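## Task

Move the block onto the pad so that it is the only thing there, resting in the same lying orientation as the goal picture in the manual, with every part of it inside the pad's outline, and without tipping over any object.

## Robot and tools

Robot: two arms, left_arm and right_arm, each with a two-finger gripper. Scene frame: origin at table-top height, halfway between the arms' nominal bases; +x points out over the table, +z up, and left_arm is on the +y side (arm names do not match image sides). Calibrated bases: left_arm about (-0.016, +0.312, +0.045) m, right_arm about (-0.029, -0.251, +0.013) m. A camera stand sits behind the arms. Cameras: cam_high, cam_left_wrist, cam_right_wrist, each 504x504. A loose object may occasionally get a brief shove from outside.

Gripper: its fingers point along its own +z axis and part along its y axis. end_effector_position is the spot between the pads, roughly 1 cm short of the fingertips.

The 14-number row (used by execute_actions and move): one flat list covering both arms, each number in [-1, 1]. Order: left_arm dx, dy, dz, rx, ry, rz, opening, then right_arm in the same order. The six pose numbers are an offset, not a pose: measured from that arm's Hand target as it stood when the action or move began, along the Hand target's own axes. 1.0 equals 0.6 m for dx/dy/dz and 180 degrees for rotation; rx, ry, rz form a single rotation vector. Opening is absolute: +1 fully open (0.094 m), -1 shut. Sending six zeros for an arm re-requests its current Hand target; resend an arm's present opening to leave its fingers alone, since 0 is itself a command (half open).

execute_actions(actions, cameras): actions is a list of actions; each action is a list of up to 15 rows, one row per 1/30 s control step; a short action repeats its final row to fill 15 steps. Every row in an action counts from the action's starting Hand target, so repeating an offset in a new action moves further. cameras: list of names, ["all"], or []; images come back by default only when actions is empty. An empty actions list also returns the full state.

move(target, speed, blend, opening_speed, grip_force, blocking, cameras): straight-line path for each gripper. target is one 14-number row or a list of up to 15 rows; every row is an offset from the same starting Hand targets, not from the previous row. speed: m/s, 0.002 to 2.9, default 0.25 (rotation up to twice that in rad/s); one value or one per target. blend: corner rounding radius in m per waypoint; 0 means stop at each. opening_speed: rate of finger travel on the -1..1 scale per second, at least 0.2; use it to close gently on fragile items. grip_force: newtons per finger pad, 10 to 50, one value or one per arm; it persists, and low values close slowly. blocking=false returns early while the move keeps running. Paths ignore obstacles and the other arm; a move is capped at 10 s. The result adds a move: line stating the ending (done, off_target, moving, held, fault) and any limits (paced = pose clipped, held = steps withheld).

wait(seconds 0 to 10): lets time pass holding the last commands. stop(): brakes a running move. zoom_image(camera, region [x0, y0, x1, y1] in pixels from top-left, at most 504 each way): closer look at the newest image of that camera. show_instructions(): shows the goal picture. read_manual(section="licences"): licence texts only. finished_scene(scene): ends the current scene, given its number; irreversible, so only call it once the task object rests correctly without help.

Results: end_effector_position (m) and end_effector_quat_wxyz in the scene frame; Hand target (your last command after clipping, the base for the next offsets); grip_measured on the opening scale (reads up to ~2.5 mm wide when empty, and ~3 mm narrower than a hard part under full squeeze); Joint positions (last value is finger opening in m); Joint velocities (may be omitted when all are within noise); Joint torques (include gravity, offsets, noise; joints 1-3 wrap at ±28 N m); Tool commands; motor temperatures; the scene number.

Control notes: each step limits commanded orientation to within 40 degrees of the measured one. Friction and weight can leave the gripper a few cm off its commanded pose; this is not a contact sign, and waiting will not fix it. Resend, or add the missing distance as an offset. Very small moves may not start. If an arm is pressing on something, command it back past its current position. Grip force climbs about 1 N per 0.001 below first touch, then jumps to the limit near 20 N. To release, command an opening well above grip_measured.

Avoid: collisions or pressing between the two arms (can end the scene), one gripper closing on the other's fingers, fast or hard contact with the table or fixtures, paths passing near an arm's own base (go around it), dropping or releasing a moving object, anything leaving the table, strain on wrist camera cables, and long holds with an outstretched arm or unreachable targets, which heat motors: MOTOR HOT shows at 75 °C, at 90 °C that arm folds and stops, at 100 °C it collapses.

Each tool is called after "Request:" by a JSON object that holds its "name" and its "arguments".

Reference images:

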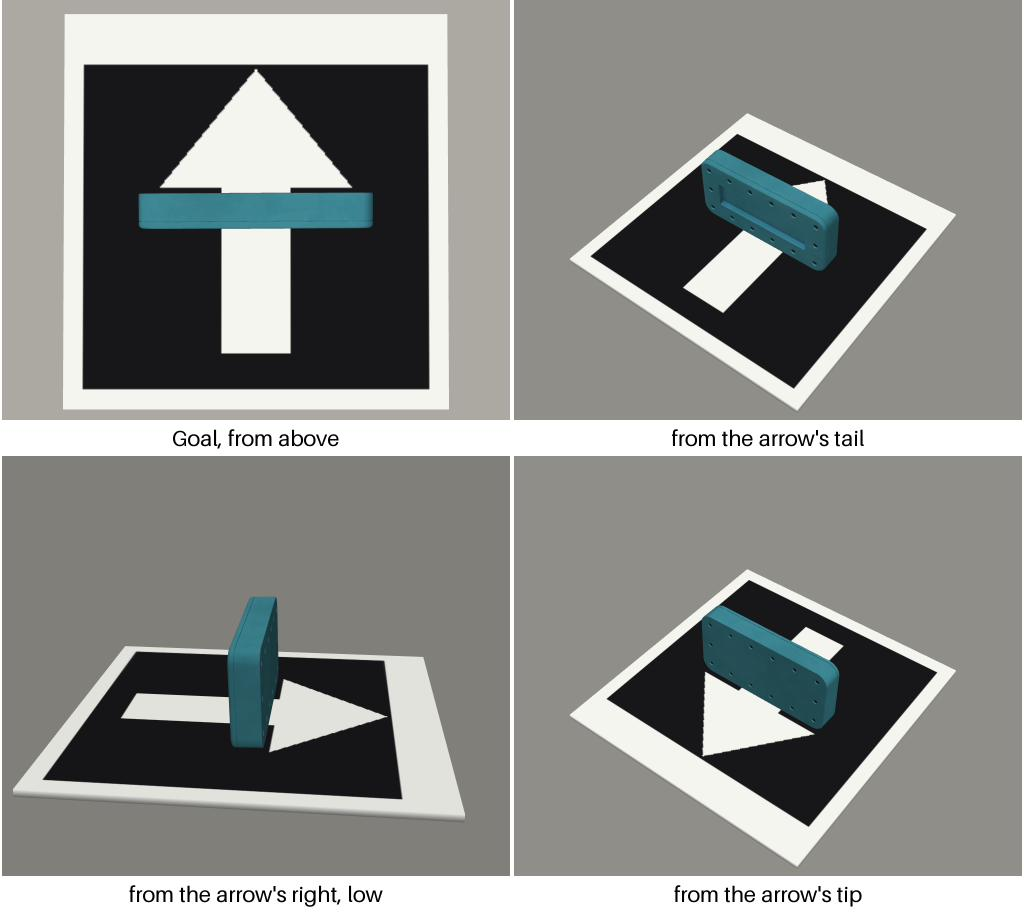

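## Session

Request:
{"name": "execute_actions", "arguments": {"actions": []}}

Request:
{"name": "zoom_image", "arguments": {"camera": "cam_high", "region": [150, 80, 400, 330]}}

Request:
{"name": "zoom_image", "arguments": {"camera": "cam_high", "region": [150, 254, 400, 504]}}

Scene clock: 0.00 s.
left_arm: end_effector_position=(+0.3865, +0.3364, +0.1429) grip_measured=+1.000 end_effector_quat_wxyz=(+0.587, -0.052, +0.808, +0.011) | right_arm: end_effector_position=(+0.3619, -0.3264, +0.1239) grip_measured=+1.000 end_effector_quat_wxyz=(+0.575, +0.155, +0.801, -0.060)
Joint positions: left_arm=[0.012 1.571 0.372 0.883 -0.04 -0.059 0.094] | right_arm=[-0.105 1.471 0.395 0.733 0.168 0.147 0.094]
Joint velocities: within noise
Joint torques (N m): no reading
Motor temperatures (°C): left_arm=[27 24 26 28 23 25 26] | right_arm=[23 23 26 28 23 23 26]
Heat: left arm: 28 °C; right arm: 28 °C.
Hand target: left_arm +0.3913, +0.3374, +0.1568; +0.603, -0.051, +0.796, +0.013 | right_arm +0.3643, -0.3275, +0.1318; +0.582, +0.157, +0.795, -0.061
Tool commands: left_gripper/opening=+1.0 right_gripper/opening=+1.0

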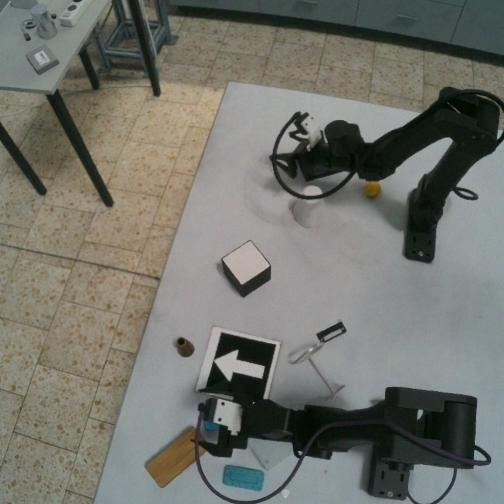

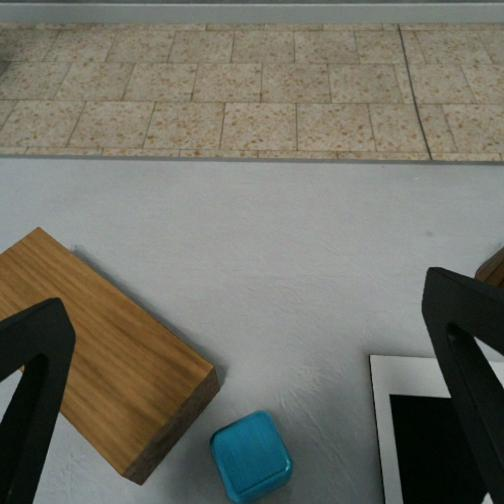

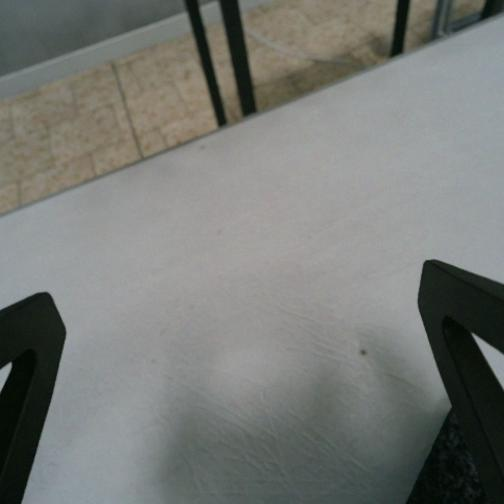

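Scaled by 2.016 from the camera's 504x504 image, which has a finer 720x720 frame.

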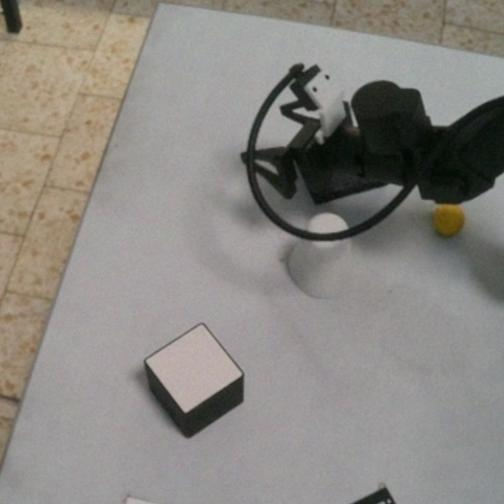

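Scaled by 2.016 from the camera's 504x504 image, which has a finer 720x720 frame.

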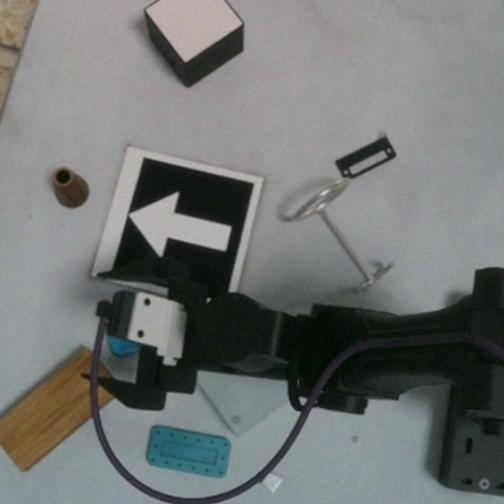

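Request:
{"name": "move", "arguments": {"target": [-0.2965,-0.0262,-0.0703,0.0174,0.2319,0.0296,1,0,0,0,0,0,0,1], "cameras": ["all"]}}

Scene clock: 38.23 s.
left_arm: end_effector_position=(+0.4037, +0.3294, +0.3359) grip_measured=+1.000 end_effector_quat_wxyz=(+0.285, -0.006, +0.958, +0.004) | right_arm: end_effector_position=(+0.3619, -0.3264, +0.1239) grip_measured=+1.000 end_effector_quat_wxyz=(+0.575, +0.155, +0.801, -0.060)
Joint positions: left_arm=[0.016 1.732 1.997 -1.257 0.014 0.027 0.094] | right_arm=[-0.105 1.471 0.395 0.733 0.168 0.147 0.094]
Joint torques (N m): left_arm=[0.47 -6.32 7.58 0.68 0.1 0.14] | right_arm=[-0.03 -5.09 6.76 1.98 0.04 0]
Motor temperatures (°C): left_arm=[27 25 27 32 23 25 26] | right_arm=[23 24 27 34 23 23 26]
Heat: left arm: 32 °C; right arm: 34 °C.
Hand target: left_arm +0.4000, +0.3301, +0.3399; +0.280, +0.000, +0.960, +0.000 | right_arm +0.3643, -0.3275, +0.1318; +0.582, +0.157, +0.795, -0.061
Off the commanded pose: left_arm 0.006 m, 1 deg | right_arm 0.008 m, 1 deg.
move: done

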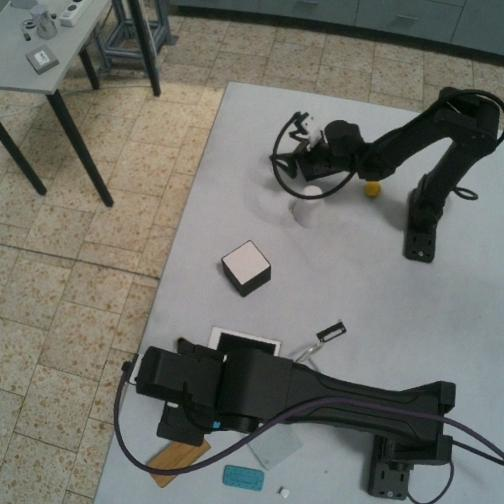

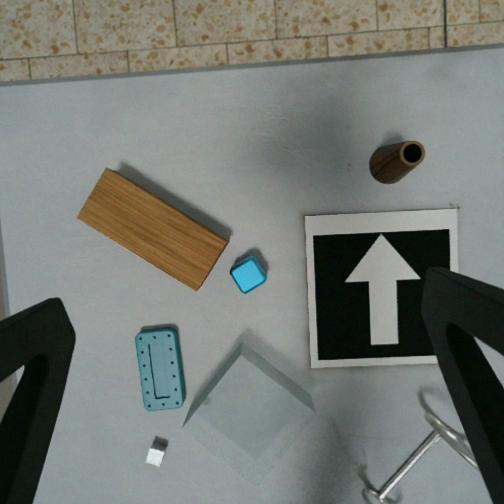

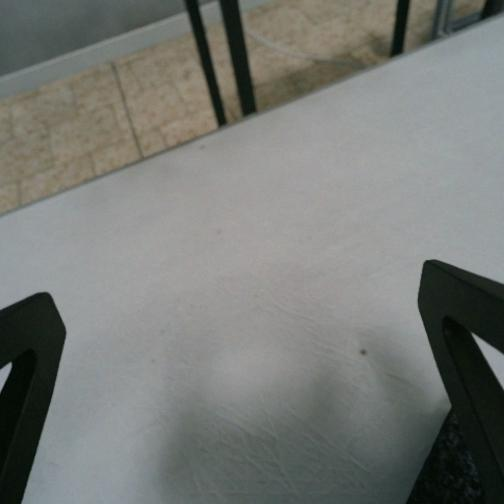

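Request:
{"name": "zoom_image", "arguments": {"camera": "cam_left_wrist", "region": [100, 290, 340, 500]}}

Request:
{"name": "zoom_image", "arguments": {"camera": "cam_left_wrist", "region": [280, 130, 480, 390]}}

Request:
{"name": "show_instructions", "arguments": {}}

Scaled by 2.100 from the camera's 504x504 image, which has a finer 720x720 frame.

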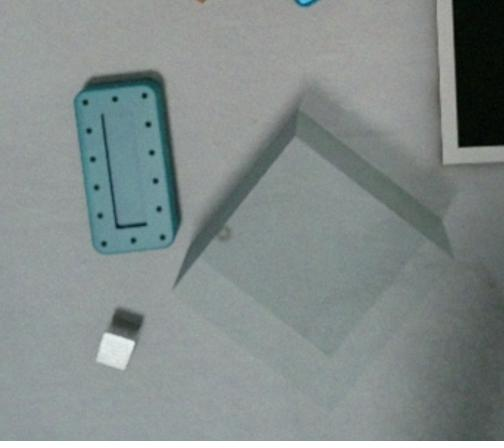

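Scaled by 1.938 from the camera's 504x504 image, which has a finer 720x720 frame.

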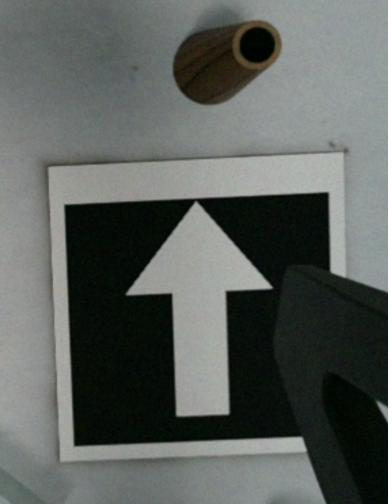

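Reference images for this scene: manual.

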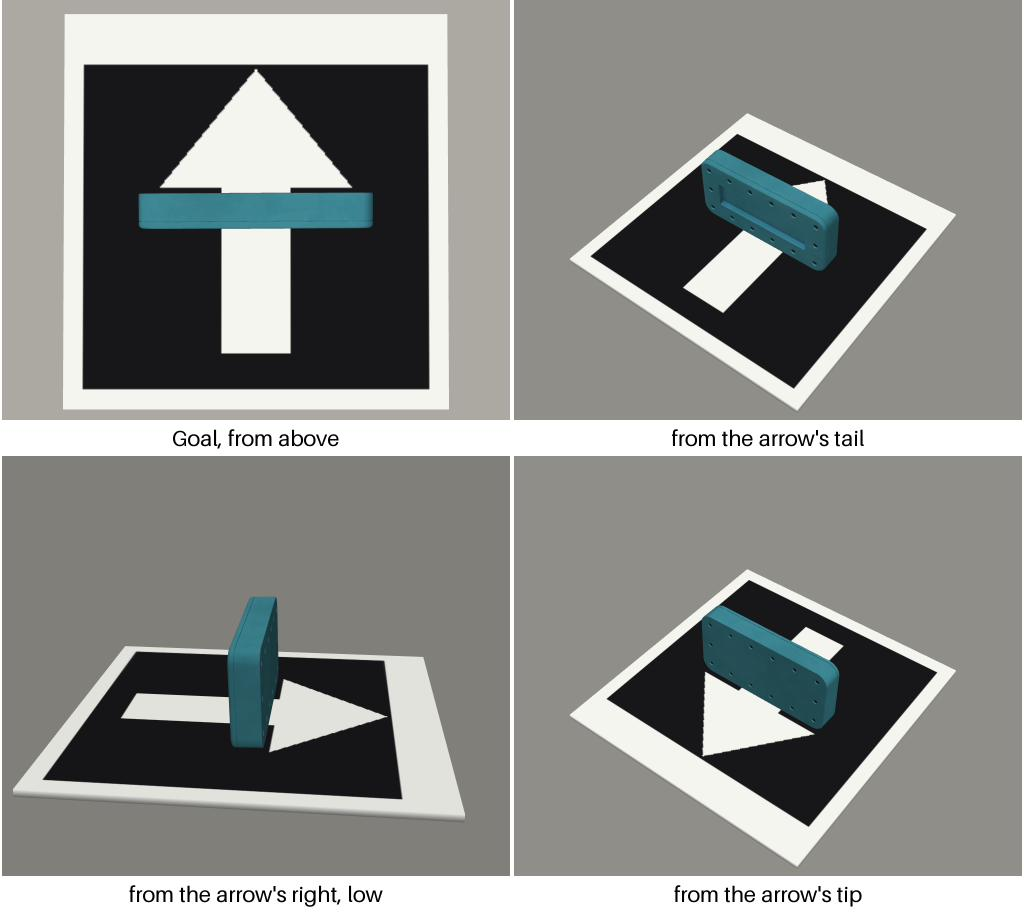

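Request:
{"name": "move", "arguments": {"target": [0.3278,0.2033,0.2258,-0.0473,0.2362,-0.5135,1,0,0,0,0,0,0,1], "cameras": ["all"]}}

Scene clock: 98.13 s.
left_arm: end_effector_position=(+0.3124, +0.4600, +0.1205) grip_measured=+1.000 end_effector_quat_wxyz=(+0.110, +0.688, -0.705, +0.132) | right_arm: end_effector_position=(+0.3619, -0.3264, +0.1239) grip_measured=+1.000 end_effector_quat_wxyz=(+0.575, +0.155, +0.801, -0.060)
Joint positions: left_arm=[0.542 2.074 1.694 -1.36 0.304 -0.95 0.094] | right_arm=[-0.105 1.471 0.395 0.733 0.168 0.147 0.094]
Joint torques (N m): left_arm=[0.08 -8.69 4.52 -0.41 0.28 -0.15] | right_arm=[-0.06 -5.08 6.75 1.97 0.04 0.01]
Heat: left arm: 29 °C; right arm: 37 °C.
Hand target: left_arm +0.3069, +0.4519, +0.1199; +0.135, +0.694, -0.694, +0.135 | right_arm +0.3643, -0.3275, +0.1318; +0.582, +0.157, +0.795, -0.061
Off the commanded pose: left_arm 0.010 m, 3 deg | right_arm 0.008 m, 1 deg.
move: off_target (left_arm)

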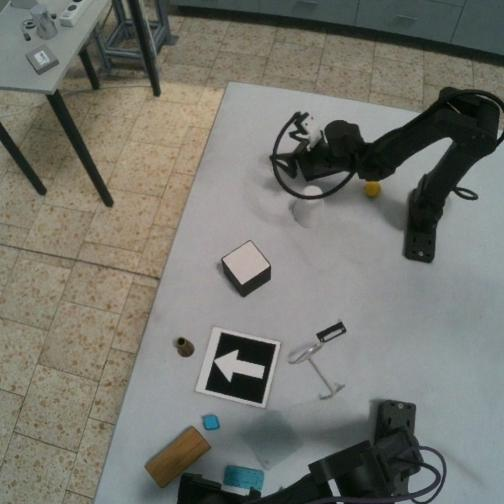

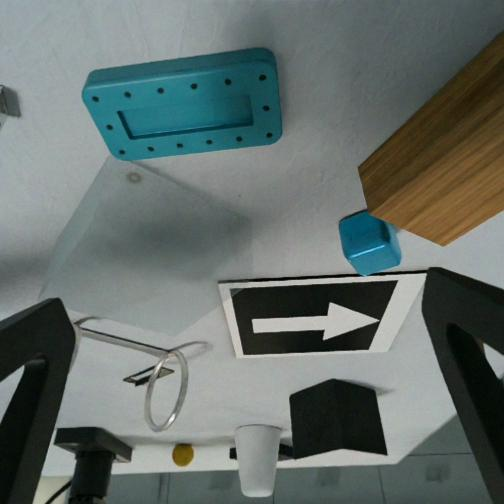

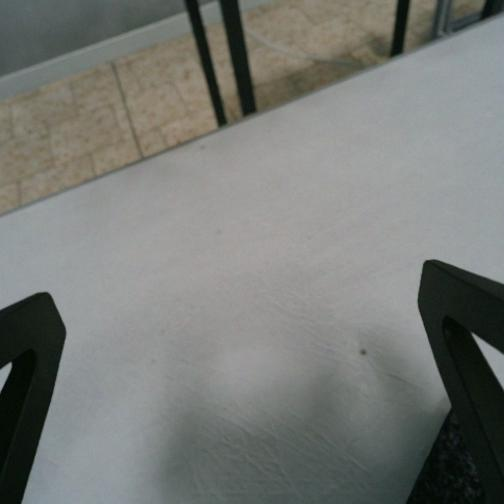

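Request:
{"name": "zoom_image", "arguments": {"camera": "cam_left_wrist", "region": [20, 30, 320, 350]}}

Request:
{"name": "zoom_image", "arguments": {"camera": "cam_high", "region": [180, 380, 330, 504]}}

Scaled by 1.575 from the camera's 504x504 image, which has a finer 720x720 frame.

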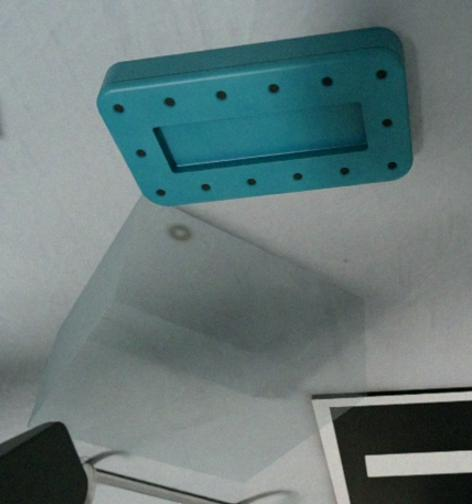

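Scaled by 3.360 from the camera's 504x504 image, which has a finer 720x720 frame.

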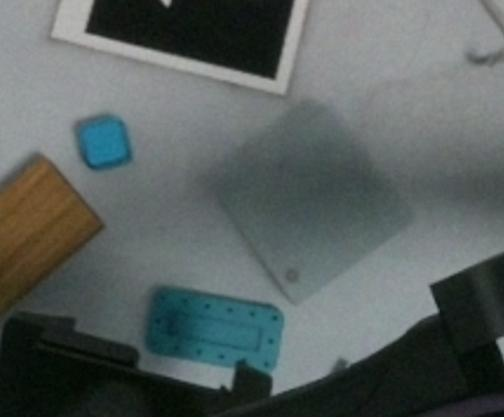

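Request:
{"name": "move", "arguments": {"target": [-0.0207,0.0382,0.0995,-0.0117,0.0128,-0.006,1,0,0,0,0,0,0,1], "speed": 0.12, "cameras": ["cam_left_wrist"]}}

Scene clock: 125.10 s.
left_arm: end_effector_position=(+0.2837, +0.4398, +0.0614) grip_measured=+1.000 end_effector_quat_wxyz=(+0.160, +0.690, -0.695, +0.127) | right_arm: end_effector_position=(+0.3619, -0.3264, +0.1239) grip_measured=+1.000 end_effector_quat_wxyz=(+0.575, +0.155, +0.801, -0.060)
Joint positions: left_arm=[0.542 2.099 1.464 -1.206 0.313 -0.95 0.094] | right_arm=[-0.105 1.471 0.395 0.733 0.168 0.147 0.094]
Joint torques (N m): left_arm=[0.65 -8.46 4.19 -0.21 0.31 0] | right_arm=[-0.06 -5.08 6.78 1.98 0.04 0.01]
Heat: left arm: 28 °C; right arm: 38 °C.
Hand target: left_arm +0.2839, +0.4411, +0.0599; +0.163, +0.695, -0.687, +0.135 | right_arm +0.3643, -0.3275, +0.1318; +0.582, +0.157, +0.795, -0.061
Off the commanded pose: left_arm 0.002 m, 2 deg | right_arm 0.008 m, 1 deg.
move: done
Images, in order (width x height): cam_left_wrist 504x504.

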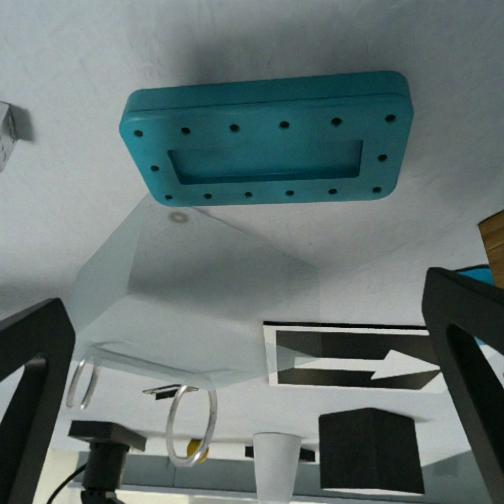

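Request:
{"name": "move", "arguments": {"target": [-0.0268,-0.0088,0.035,0.0153,0,0.0067,1,0,0,0,0,0,0,1], "speed": 0.08, "cameras": ["cam_left_wrist"]}}

Scene clock: 152.73 s.
left_arm: end_effector_position=(+0.2880, +0.4477, +0.0363) grip_measured=+1.000 end_effector_quat_wxyz=(+0.140, +0.691, -0.694, +0.144) | right_arm: end_effector_position=(+0.3619, -0.3264, +0.1239) grip_measured=+1.000 end_effector_quat_wxyz=(+0.575, +0.155, +0.801, -0.060)
Joint positions: left_arm=[0.567 2.128 1.406 -1.081 0.334 -0.932 0.094] | right_arm=[-0.105 1.471 0.395 0.733 0.168 0.147 0.094]
Joint torques (N m): left_arm=[0.5 -8.28 3.97 -0.14 0.31 0.13] | right_arm=[-0.08 -5.08 6.76 1.98 0.04 0]
Motor temperatures (°C): left_arm=[27 27 27 28 23 25 26] | right_arm=[23 24 28 39 23 23 26]
Heat: left arm: 28 °C; right arm: 39 °C.
Hand target: left_arm +0.2881, +0.4471, +0.0340; +0.145, +0.692, -0.691, +0.153 | right_arm +0.3643, -0.3275, +0.1318; +0.582, +0.157, +0.795, -0.061
Off the commanded pose: left_arm 0.002 m, 1 deg | right_arm 0.008 m, 1 deg.
move: done
Images, in order (width x height): cam_left_wrist 504x504.

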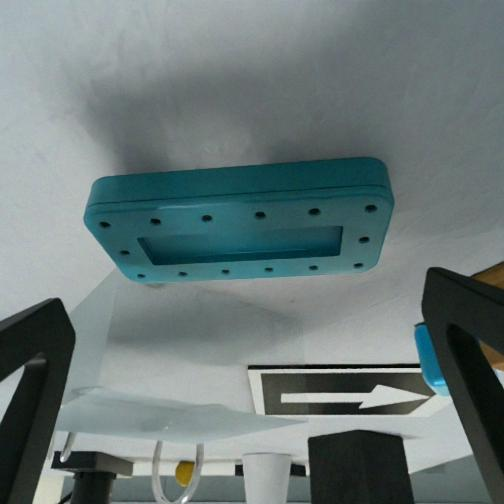

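Request:
{"name": "move", "arguments": {"target": [-0.0057,0.0047,0.025,0,0,0.0108,1,0,0,0,0,0,0,1], "speed": 0.05, "cameras": ["cam_left_wrist"]}}

Scene clock: 167.13 s.
left_arm: end_effector_position=(+0.2855, +0.4457, +0.0218) grip_measured=+1.000 end_effector_quat_wxyz=(+0.136, +0.680, -0.705, +0.147) | right_arm: end_effector_position=(+0.3619, -0.3264, +0.1239) grip_measured=+1.000 end_effector_quat_wxyz=(+0.575, +0.155, +0.801, -0.060)
Joint positions: left_arm=[0.567 2.141 1.363 -1.021 0.336 -0.901 0.094] | right_arm=[-0.105 1.471 0.395 0.733 0.168 0.147 0.094]
Joint torques (N m): left_arm=[0.21 -8.16 3.84 -0.13 0.33 0.12] | right_arm=[-0.06 -5.09 6.76 1.98 0.03 0.01]
Heat: left arm: 28 °C; right arm: 39 °C.
Hand target: left_arm +0.2855, +0.4440, +0.0188; +0.142, +0.680, -0.702, +0.155 | right_arm +0.3643, -0.3275, +0.1318; +0.582, +0.157, +0.795, -0.061
Off the commanded pose: left_arm 0.003 m, 1 deg | right_arm 0.008 m, 1 deg.
move: done
Images, in order (width x height): cam_left_wrist 504x504.

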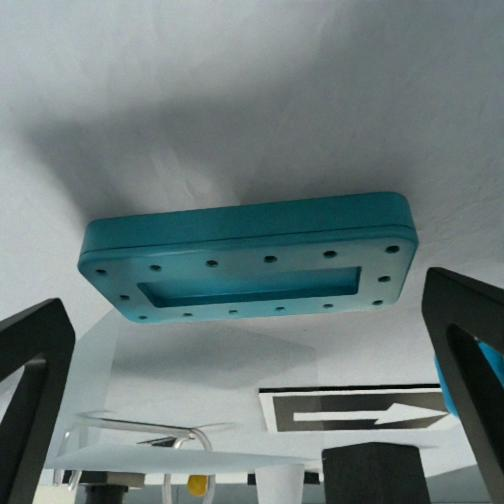

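Request:
{"name": "move", "arguments": {"target": [-0.0013,0.0012,0.016,0,0,0,1,0,0,0,0,0,0,1], "speed": 0.04, "cameras": ["cam_left_wrist"]}}

Scene clock: 175.60 s.
left_arm: end_effector_position=(+0.2841, +0.4447, +0.0131) grip_measured=+1.000 end_effector_quat_wxyz=(+0.135, +0.680, -0.705, +0.147) | right_arm: end_effector_position=(+0.3619, -0.3264, +0.1239) grip_measured=+1.000 end_effector_quat_wxyz=(+0.575, +0.155, +0.801, -0.060)
Joint positions: left_arm=[0.567 2.151 1.338 -0.984 0.336 -0.901 0.094] | right_arm=[-0.105 1.471 0.395 0.733 0.168 0.147 0.094]
Joint torques (N m): left_arm=[-0.32 -8.05 3.71 -0.13 0.33 0.07] | right_arm=[-0.05 -5.09 6.76 1.98 0.04 0.01]
Heat: left arm: 28 °C; right arm: 40 °C.
Hand target: left_arm +0.2849, +0.4408, +0.0098; +0.142, +0.680, -0.702, +0.155 | right_arm +0.3643, -0.3275, +0.1318; +0.582, +0.157, +0.795, -0.061
Off the commanded pose: left_arm 0.005 m, 1 deg | right_arm 0.008 m, 1 deg.
move: done
Images, in order (width x height): cam_left_wrist 504x504.

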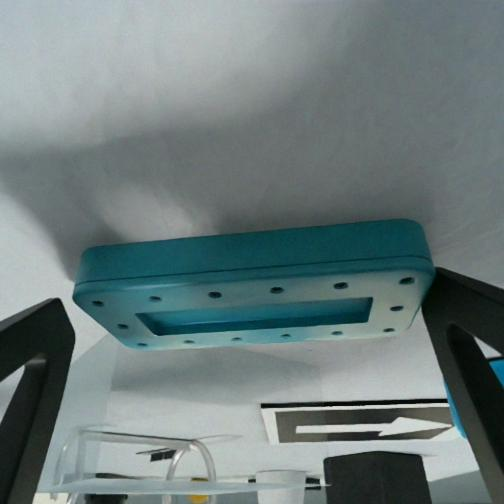

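Request:
{"name": "move", "arguments": {"target": [0,0,0,0,0,0,0.55,0,0,0,0,0,0,1], "speed": 0.04, "grip_force": [35,50], "opening_speed": 0.3, "cameras": ["cam_left_wrist"]}}

Scene clock: 181.90 s.
left_arm: end_effector_position=(+0.2854, +0.4447, +0.0131) grip_measured=+0.714 end_effector_quat_wxyz=(+0.133, +0.680, -0.705, +0.150) | right_arm: end_effector_position=(+0.3619, -0.3264, +0.1239) grip_measured=+1.000 end_effector_quat_wxyz=(+0.575, +0.155, +0.801, -0.060)
Joint positions: left_arm=[0.567 2.151 1.338 -0.979 0.341 -0.901 0.081] | right_arm=[-0.105 1.471 0.395 0.733 0.168 0.147 0.094]
Joint torques (N m): left_arm=[-0.31 -8.14 3.66 -0.17 0.32 0.08] | right_arm=[-0.06 -5.12 6.79 1.98 0.03 0]
Heat: left arm: 28 °C; right arm: 40 °C.
Hand target: left_arm +0.2849, +0.4408, +0.0098; +0.142, +0.680, -0.702, +0.155 | right_arm +0.3643, -0.3275, +0.1318; +0.582, +0.157, +0.795, -0.061
Off the commanded pose: left_arm 0.005 m, 1 deg | right_arm 0.008 m, 1 deg.
grip_force (N): 35, 50
move: done
Images, in order (width x height): cam_left_wrist 504x504.

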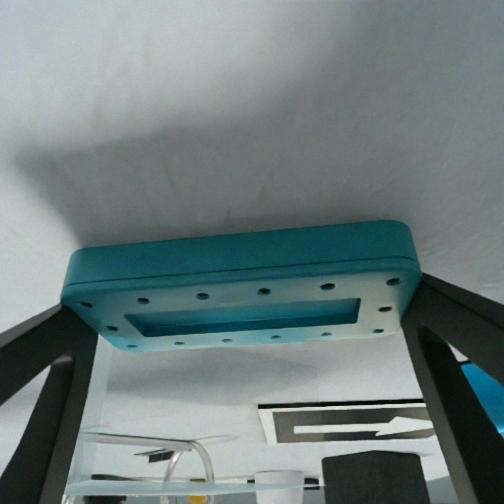

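Request:
{"name": "move", "arguments": {"target": [0.082,-0.0049,-0.1821,0,0,0,0.55,0,0,0,0,0,0,1], "speed": 0.1, "cameras": ["cam_left_wrist"]}}

Scene clock: 206.30 s.
left_arm: end_effector_position=(+0.2843, +0.4440, +0.1058) grip_measured=+0.714 end_effector_quat_wxyz=(+0.153, +0.681, -0.701, +0.146) | right_arm: end_effector_position=(+0.3619, -0.3264, +0.1239) grip_measured=+1.000 end_effector_quat_wxyz=(+0.575, +0.155, +0.801, -0.060)
Joint positions: left_arm=[0.567 2.043 1.561 -1.351 0.341 -0.901 0.081] | right_arm=[-0.105 1.471 0.395 0.733 0.168 0.147 0.094]
Joint torques (N m): left_arm=[-0.38 -12.79 6.46 -0.69 0.3 0.06] | right_arm=[-0.06 -5.09 6.75 1.97 0.03 0]
Heat: left arm: 29 °C; right arm: 41 °C.
Hand target: left_arm +0.2849, +0.4409, +0.1296; +0.142, +0.680, -0.702, +0.155 | right_arm +0.3643, -0.3275, +0.1318; +0.582, +0.157, +0.795, -0.061
Off the commanded pose: left_arm 0.024 m, 2 deg | right_arm 0.008 m, 1 deg.
grip_force (N): 35, 50
move: off_target (left_arm)
Images, in order (width x height): cam_left_wrist 504x504.

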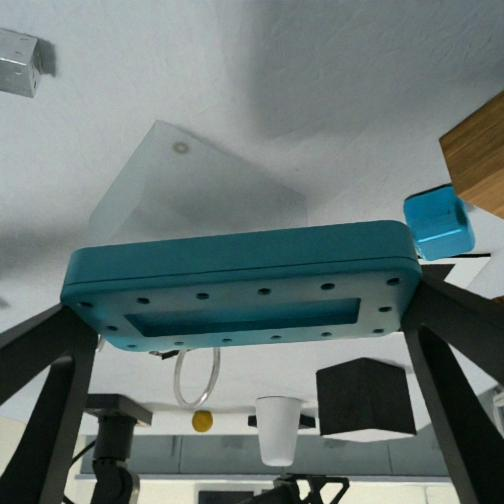

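Request:
{"name": "move", "arguments": {"target": [0.4025, -0.0722, 0.0188, 0.1927, -0.382, 0.5122, 0.55, 0,0,0,0,0,0,1], "speed": 0.2, "cameras": ["all"]}}

Scene clock: 236.53 s.
left_arm: end_effector_position=(+0.3134, +0.2144, +0.1987) grip_measured=+0.714 end_effector_quat_wxyz=(+0.515, +0.028, +0.856, -0.007) | right_arm: end_effector_position=(+0.3619, -0.3264, +0.1239) grip_measured=+1.000 end_effector_quat_wxyz=(+0.575, +0.155, +0.801, -0.060)
Joint positions: left_arm=[-0.522 1.062 0.521 0.009 -0.393 -0.201 0.081] | right_arm=[-0.105 1.471 0.395 0.733 0.168 0.147 0.094]
Joint torques (N m): left_arm=[-0.29 -3.51 5.83 2.05 -0.37 0.13] | right_arm=[-0.06 -5.09 6.78 1.98 0.03 0.01]
Heat: left arm: 29 °C; right arm: 41 °C.
Hand target: left_arm +0.3198, +0.2151, +0.2197; +0.551, +0.015, +0.834, -0.011 | right_arm +0.3643, -0.3275, +0.1318; +0.582, +0.157, +0.795, -0.061
Off the commanded pose: left_arm 0.022 m, 5 deg | right_arm 0.008 m, 1 deg.
grip_force (N): 35, 50
move: off_target (left_arm)

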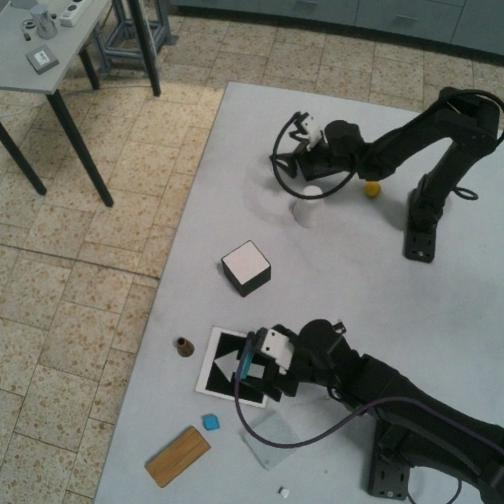

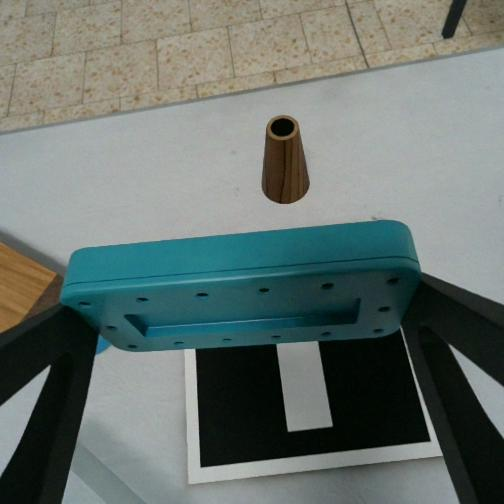

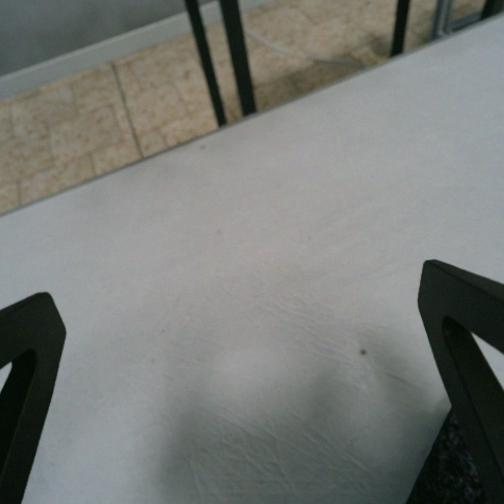

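Request:
{"name": "move", "arguments": {"target": [0.1662, -0.0160, 0.1570, 0, -0.0267, 0, 0.55, 0,0,0,0,0,0,1], "speed": 0.15, "cameras": ["cam_high","cam_left_wrist"]}}

Scene clock: 262.50 s.
left_arm: end_effector_position=(+0.3591, +0.2022, +0.0773) grip_measured=+0.714 end_effector_quat_wxyz=(+0.560, +0.021, +0.828, -0.009) | right_arm: end_effector_position=(+0.3619, -0.3264, +0.1239) grip_measured=+1.000 end_effector_quat_wxyz=(+0.575, +0.155, +0.801, -0.060)
Joint positions: left_arm=[-0.493 1.87 0.34 1.115 -0.391 -0.157 0.081] | right_arm=[-0.105 1.471 0.395 0.733 0.168 0.147 0.094]
Joint torques (N m): left_arm=[0.51 -4.88 2.88 2.16 -0.11 0.15] | right_arm=[-0.06 -5.08 6.76 1.98 0.04 0.01]
Motor temperatures (°C): left_arm=[27 28 27 34 24 25 28] | right_arm=[23 25 28 42 23 23 26]
Heat: left arm: 34 °C; right arm: 42 °C.
Hand target: left_arm +0.3669, +0.2036, +0.0910; +0.585, +0.015, +0.810, -0.011 | right_arm +0.3643, -0.3275, +0.1318; +0.582, +0.157, +0.795, -0.061
Off the commanded pose: left_arm 0.016 m, 4 deg | right_arm 0.008 m, 1 deg.
grip_force (N): 35, 50
move: off_target (left_arm)
Images, in order (width x height): cam_high 504x504, cam_left_wrist 504x504.

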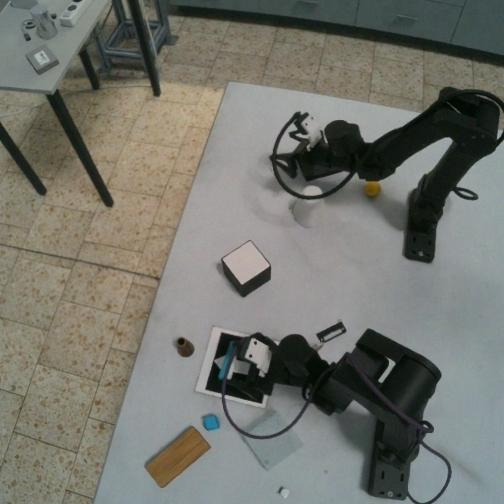

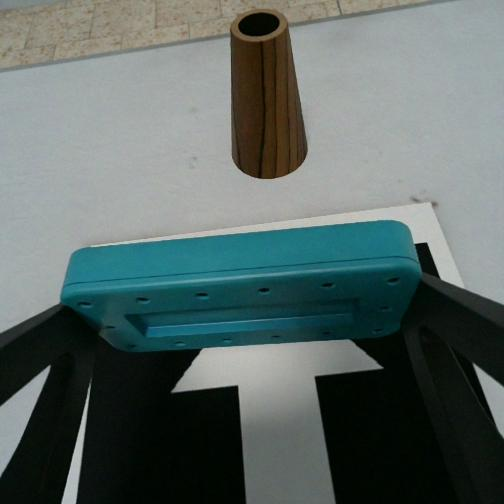

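Request:
{"name": "move", "arguments": {"target": [0.0600, -0.0052, 0.0148, 0, 0.006, 0, 0.55, 0,0,0,0,0,0,1], "speed": 0.08, "cameras": ["cam_left_wrist"]}}

Scene clock: 273.10 s.
left_arm: end_effector_position=(+0.3582, +0.2039, +0.0458) grip_measured=+0.714 end_effector_quat_wxyz=(+0.560, +0.023, +0.828, -0.002) | right_arm: end_effector_position=(+0.3619, -0.3264, +0.1239) grip_measured=+1.000 end_effector_quat_wxyz=(+0.575, +0.155, +0.801, -0.060)
Joint positions: left_arm=[-0.495 2.083 0.341 1.325 -0.402 -0.148 0.081] | right_arm=[-0.105 1.471 0.395 0.733 0.168 0.147 0.094]
Joint torques (N m): left_arm=[-0.34 -4.97 2.48 1.96 -0.11 0.01] | right_arm=[-0.08 -5.11 6.78 1.98 0.04 0.01]
Heat: left arm: 34 °C; right arm: 42 °C.
Hand target: left_arm +0.3639, +0.2005, +0.0541; +0.578, +0.015, +0.816, -0.011 | right_arm +0.3643, -0.3275, +0.1318; +0.582, +0.157, +0.795, -0.061
Off the commanded pose: left_arm 0.011 m, 3 deg | right_arm 0.008 m, 1 deg.
grip_force (N): 35, 50
move: off_target (left_arm)
Images, in order (width x height): cam_left_wrist 504x504.

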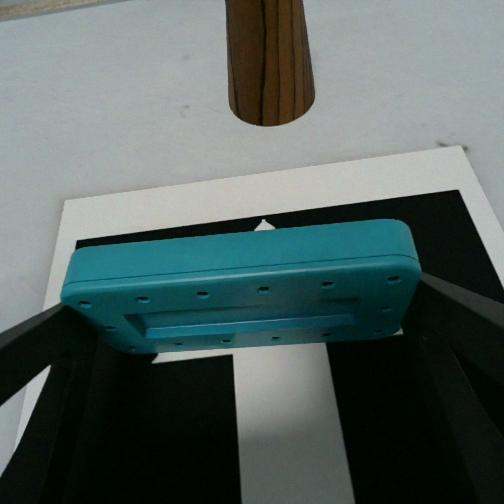

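Request:
{"name": "move", "arguments": {"target": [0.0200, -0.0068, 0.0037, 0.0027, 0.007, -0.0067, 0.55, 0,0,0,0,0,0,1], "speed": 0.05}}

Request:
{"name": "move", "arguments": {"target": [0.0095, 0, 0.0035, 0, 0, 0, 0.55, 0,0,0,0,0,0,1], "speed": 0.04, "cameras": ["cam_left_wrist"]}}

Scene clock: 280.77 s.
left_arm: end_effector_position=(+0.3585, +0.2042, +0.0451) grip_measured=+0.714 end_effector_quat_wxyz=(+0.569, +0.013, +0.822, -0.003) | right_arm: end_effector_position=(+0.3619, -0.3264, +0.1239) grip_measured=+1.000 end_effector_quat_wxyz=(+0.575, +0.155, +0.801, -0.060)
Joint positions: left_arm=[-0.502 2.122 0.341 1.383 -0.422 -0.159 0.081] | right_arm=[-0.105 1.471 0.395 0.733 0.168 0.147 0.094]
Joint torques (N m): left_arm=[-0.53 -4.45 3.07 1.54 0.04 -0.25] | right_arm=[-0.08 -5.08 6.76 1.98 0.04 0]
Heat: left arm: 35 °C; right arm: 42 °C.
Hand target: left_arm +0.3618, +0.1965, +0.0420; +0.569, +0.009, +0.822, -0.021 | right_arm +0.3643, -0.3275, +0.1318; +0.582, +0.157, +0.795, -0.061
Off the commanded pose: left_arm 0.009 m, 2 deg | right_arm 0.008 m, 1 deg.
grip_force (N): 35, 50
move: done

Scene clock: 281.80 s.
left_arm: end_effector_position=(+0.3587, +0.2040, +0.0447) grip_measured=+0.714 end_effector_quat_wxyz=(+0.577, +0.009, +0.817, -0.003) | right_arm: end_effector_position=(+0.3619, -0.3264, +0.1239) grip_measured=+1.000 end_effector_quat_wxyz=(+0.575, +0.155, +0.801, -0.060)
Joint positions: left_arm=[-0.509 2.157 0.341 1.438 -0.436 -0.16 0.081] | right_arm=[-0.105 1.471 0.395 0.733 0.168 0.147 0.094]
Joint torques (N m): left_arm=[-0.49 -4.19 3.21 1.36 0.15 -0.26] | right_arm=[-0.06 -5.07 6.78 1.98 0.04 0]
Heat: left arm: 35 °C; right arm: 42 °C.
Hand target: left_arm +0.3618, +0.1964, +0.0359; +0.569, +0.009, +0.822, -0.021 | right_arm +0.3643, -0.3275, +0.1318; +0.582, +0.157, +0.795, -0.061
Off the commanded pose: left_arm 0.012 m, 2 deg | right_arm 0.008 m, 1 deg.
grip_force (N): 35, 50
move: off_target (left_arm)
Images, in order (width x height): cam_left_wrist 504x504.

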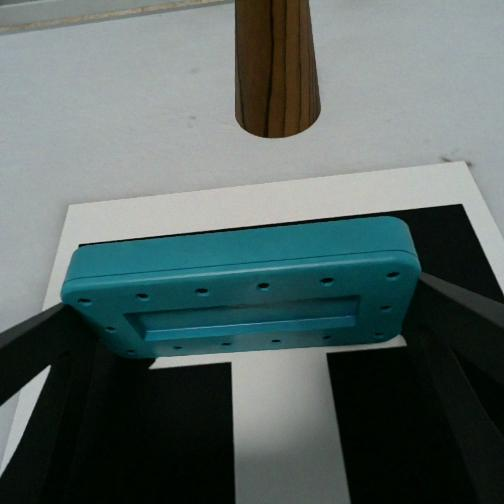

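Request:
{"name": "move", "arguments": {"target": [0, 0, 0, 0, 0.02, 0, 0.55, 0,0,0,0,0,0,1], "speed": 0.04, "cameras": ["cam_high","cam_left_wrist"]}}

Scene clock: 321.30 s.
left_arm: end_effector_position=(+0.3594, +0.2036, +0.0447) grip_measured=+0.714 end_effector_quat_wxyz=(+0.566, +0.006, +0.824, -0.002) | right_arm: end_effector_position=(+0.3619, -0.3264, +0.1239) grip_measured=+1.000 end_effector_quat_wxyz=(+0.575, +0.155, +0.801, -0.060)
Joint positions: left_arm=[-0.509 2.112 0.351 1.354 -0.436 -0.177 0.081] | right_arm=[-0.105 1.471 0.395 0.733 0.168 0.147 0.094]
Joint torques (N m): left_arm=[0.2 -7.65 3.32 0.64 0.34 -0.27] | right_arm=[-0.06 -5.09 6.75 1.98 0.04 0]
Heat: left arm: 34 °C; right arm: 43 °C.
Hand target: left_arm +0.3618, +0.1964, +0.0359; +0.542, +0.009, +0.840, -0.020 | right_arm +0.3643, -0.3275, +0.1318; +0.582, +0.157, +0.795, -0.061
Off the commanded pose: left_arm 0.012 m, 4 deg | right_arm 0.008 m, 1 deg.
grip_force (N): 35, 50
move: off_target (left_arm)
Images, in order (width x height): cam_high 504x504, cam_left_wrist 504x504.

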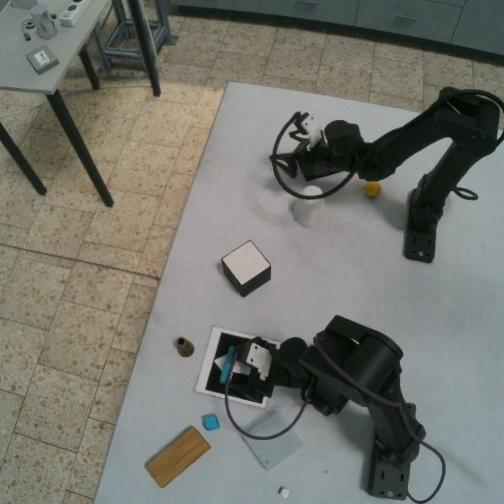

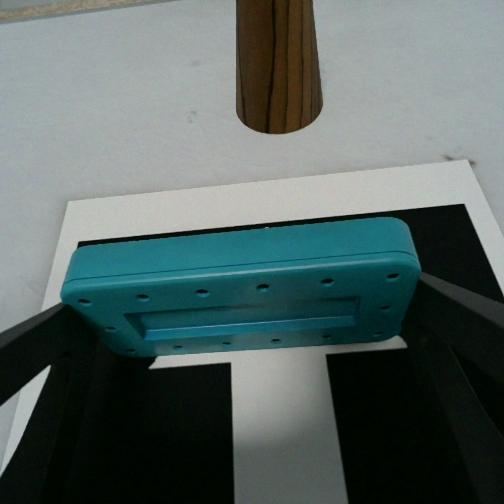

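Request:
{"name": "zoom_image", "arguments": {"camera": "cam_left_wrist", "region": [40, 200, 460, 504]}}

Request:
{"name": "zoom_image", "arguments": {"camera": "cam_high", "region": [180, 280, 420, 504]}}

Scaled by 1.200 from the camera's 504x504 image, which has a finer 720x720 frame.

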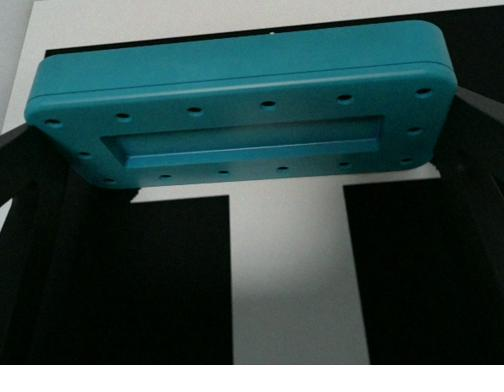

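Scaled by 2.100 from the camera's 504x504 image, which has a finer 720x720 frame.

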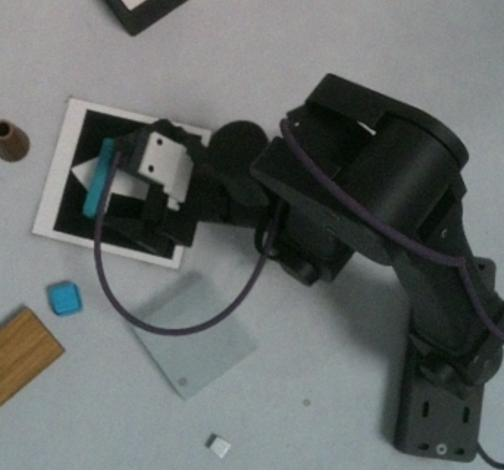

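Request:
{"name": "move", "arguments": {"target": [-0.0168, 0.0078, -0.0079, 0, -0.0155, 0, 0.55, 0,0,0,0,0,0,1], "speed": 0.05, "cameras": ["cam_left_wrist"]}}

Scene clock: 362.63 s.
left_arm: end_effector_position=(+0.3596, +0.2044, +0.0446) grip_measured=+0.714 end_effector_quat_wxyz=(+0.565, +0.006, +0.825, -0.004) | right_arm: end_effector_position=(+0.3619, -0.3264, +0.1239) grip_measured=+1.000 end_effector_quat_wxyz=(+0.575, +0.155, +0.801, -0.060)
Joint positions: left_arm=[-0.502 2.111 0.349 1.354 -0.426 -0.177 0.081] | right_arm=[-0.105 1.471 0.395 0.733 0.168 0.147 0.094]
Joint torques (N m): left_arm=[0.79 -7.69 1.68 1.31 0.28 -0.01] | right_arm=[-0.05 -5.08 6.75 1.98 0.04 0.01]
Heat: left arm: 31 °C; right arm: 44 °C.
Hand target: left_arm +0.3618, +0.2013, +0.0470; +0.563, +0.009, +0.826, -0.020 | right_arm +0.3643, -0.3275, +0.1318; +0.582, +0.157, +0.795, -0.061
Off the commanded pose: left_arm 0.004 m, 2 deg | right_arm 0.008 m, 1 deg.
grip_force (N): 35, 50
move: done
Images, in order (width x height): cam_left_wrist 504x504.

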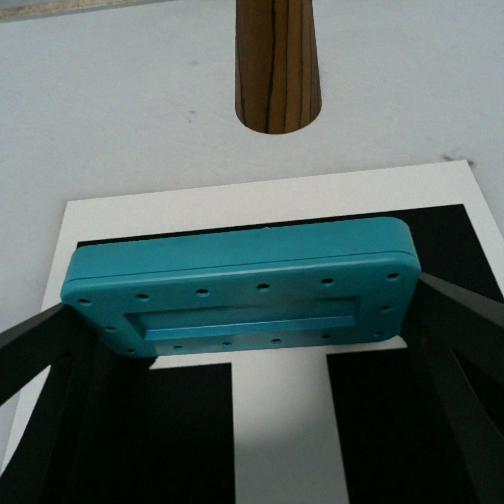

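Request:
{"name": "move", "arguments": {"target": [0, 0, 0, 0, 0, 0, 0.74, 0,0,0,0,0,0,1], "opening_speed": 0.2, "cameras": ["cam_left_wrist"]}}

Scene clock: 370.27 s.
left_arm: end_effector_position=(+0.3596, +0.2042, +0.0445) grip_measured=+0.744 end_effector_quat_wxyz=(+0.565, +0.006, +0.825, -0.005) | right_arm: end_effector_position=(+0.3619, -0.3264, +0.1239) grip_measured=+1.000 end_effector_quat_wxyz=(+0.575, +0.155, +0.801, -0.060)
Joint positions: left_arm=[-0.502 2.111 0.349 1.354 -0.425 -0.177 0.082] | right_arm=[-0.105 1.471 0.395 0.733 0.168 0.147 0.094]
Joint torques (N m): left_arm=[0.8 -7.71 1.63 1.29 0.29 -0.03] | right_arm=[-0.06 -5.09 6.75 1.98 0.04 0.01]
Heat: left arm: 32 °C; right arm: 44 °C.
Hand target: left_arm +0.3618, +0.2013, +0.0470; +0.563, +0.009, +0.826, -0.020 | right_arm +0.3643, -0.3275, +0.1318; +0.582, +0.157, +0.795, -0.061
Off the commanded pose: left_arm 0.004 m, 2 deg | right_arm 0.008 m, 1 deg.
grip_force (N): 35, 50
move: done
Images, in order (width x height): cam_left_wrist 504x504.

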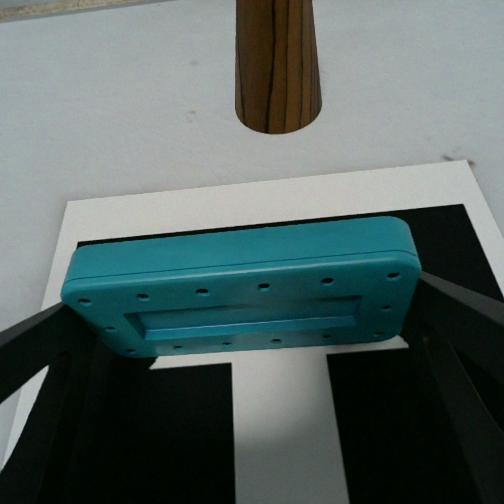

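Request:
{"name": "move", "arguments": {"target": [0, 0, 0, 0, 0, 0, 1, 0,0,0,0,0,0,1], "opening_speed": 0.25, "cameras": ["cam_left_wrist"]}}

Scene clock: 373.03 s.
left_arm: end_effector_position=(+0.3600, +0.2003, +0.0433) grip_measured=+0.998 end_effector_quat_wxyz=(+0.562, +0.011, +0.827, -0.022) | right_arm: end_effector_position=(+0.3619, -0.3264, +0.1239) grip_measured=+1.000 end_effector_quat_wxyz=(+0.575, +0.155, +0.801, -0.060)
Joint positions: left_arm=[-0.492 2.111 0.349 1.354 -0.38 -0.185 0.094] | right_arm=[-0.105 1.471 0.395 0.733 0.168 0.147 0.094]
Joint torques (N m): left_arm=[0.43 -7.77 1.73 1.3 -0.09 -0.03] | right_arm=[-0.06 -5.08 6.75 1.98 0.03 0]
Heat: left arm: 32 °C; right arm: 44 °C.
Hand target: left_arm +0.3618, +0.2013, +0.0470; +0.563, +0.009, +0.826, -0.020 | right_arm +0.3643, -0.3275, +0.1318; +0.582, +0.157, +0.795, -0.061
Off the commanded pose: left_arm 0.004 m, 0 deg | right_arm 0.008 m, 1 deg.
grip_force (N): 35, 50
move: done
Images, in order (width x height): cam_left_wrist 504x504.

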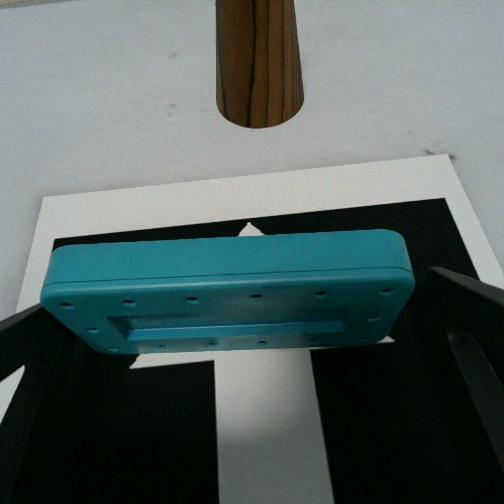

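Request:
{"name": "move", "arguments": {"target": [[-0.152, 0.0008, -0.0687, 0, 0, 0, 1, 0,0,0,0,0,0,1],[-0.2533, 0.0008, -0.13, 0, 0.2, 0, 1, 0,0,0,0,0,0,1]], "speed": [0.1, 0.2], "blend": [0.02, 0], "cameras": ["cam_high","cam_left_wrist"]}}

Scene clock: 383.03 s.
left_arm: end_effector_position=(+0.3436, +0.2028, +0.2100) grip_measured=+0.998 end_effector_quat_wxyz=(+0.283, +0.028, +0.958, -0.016) | right_arm: end_effector_position=(+0.3619, -0.3264, +0.1239) grip_measured=+1.000 end_effector_quat_wxyz=(+0.575, +0.155, +0.801, -0.060)
Joint positions: left_arm=[-0.4 1.462 1.203 -0.755 -0.153 -0.269 0.094] | right_arm=[-0.105 1.471 0.395 0.733 0.168 0.147 0.094]
Joint torques (N m): left_arm=[0.59 -4.64 8.46 0.65 -0.03 -0.11] | right_arm=[-0.06 -5.09 6.78 1.98 0.04 0]
Heat: left arm: 32 °C; right arm: 44 °C.
Hand target: left_arm +0.3450, +0.2065, +0.2169; +0.280, +0.015, +0.960, -0.017 | right_arm +0.3643, -0.3275, +0.1318; +0.582, +0.157, +0.795, -0.061
Off the commanded pose: left_arm 0.008 m, 2 deg | right_arm 0.008 m, 1 deg.
grip_force (N): 35, 50
move: done
Images, in order (width x height): cam_high 504x504, cam_left_wrist 504x504.

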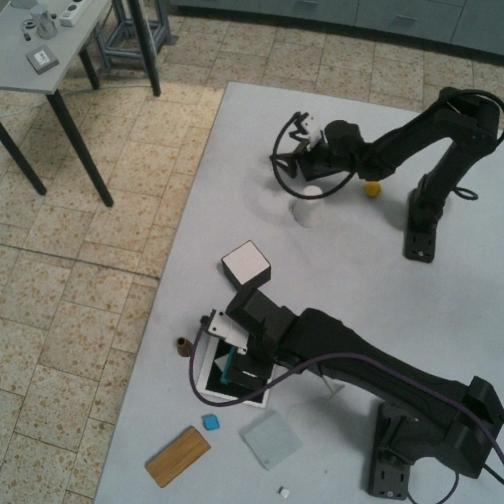

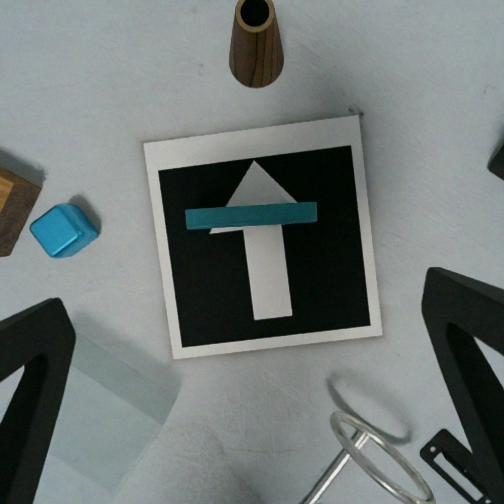

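Request:
{"name": "zoom_image", "arguments": {"camera": "cam_left_wrist", "region": [130, 100, 390, 370]}}

Scaled by 1.867 from the camera's 504x504 image, which has a finer 720x720 frame.

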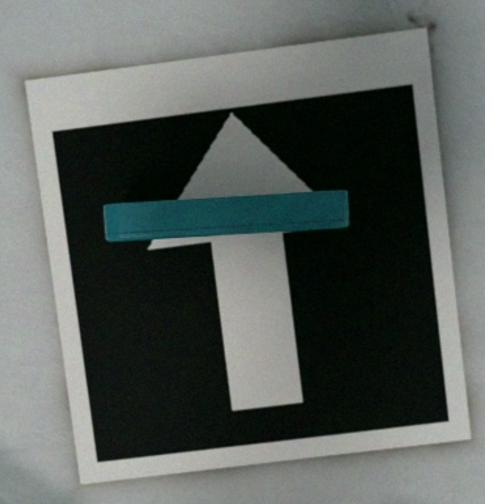

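Request:
{"name": "finished_scene", "arguments": {"scene": 2}}

The scene is finished: the task was done.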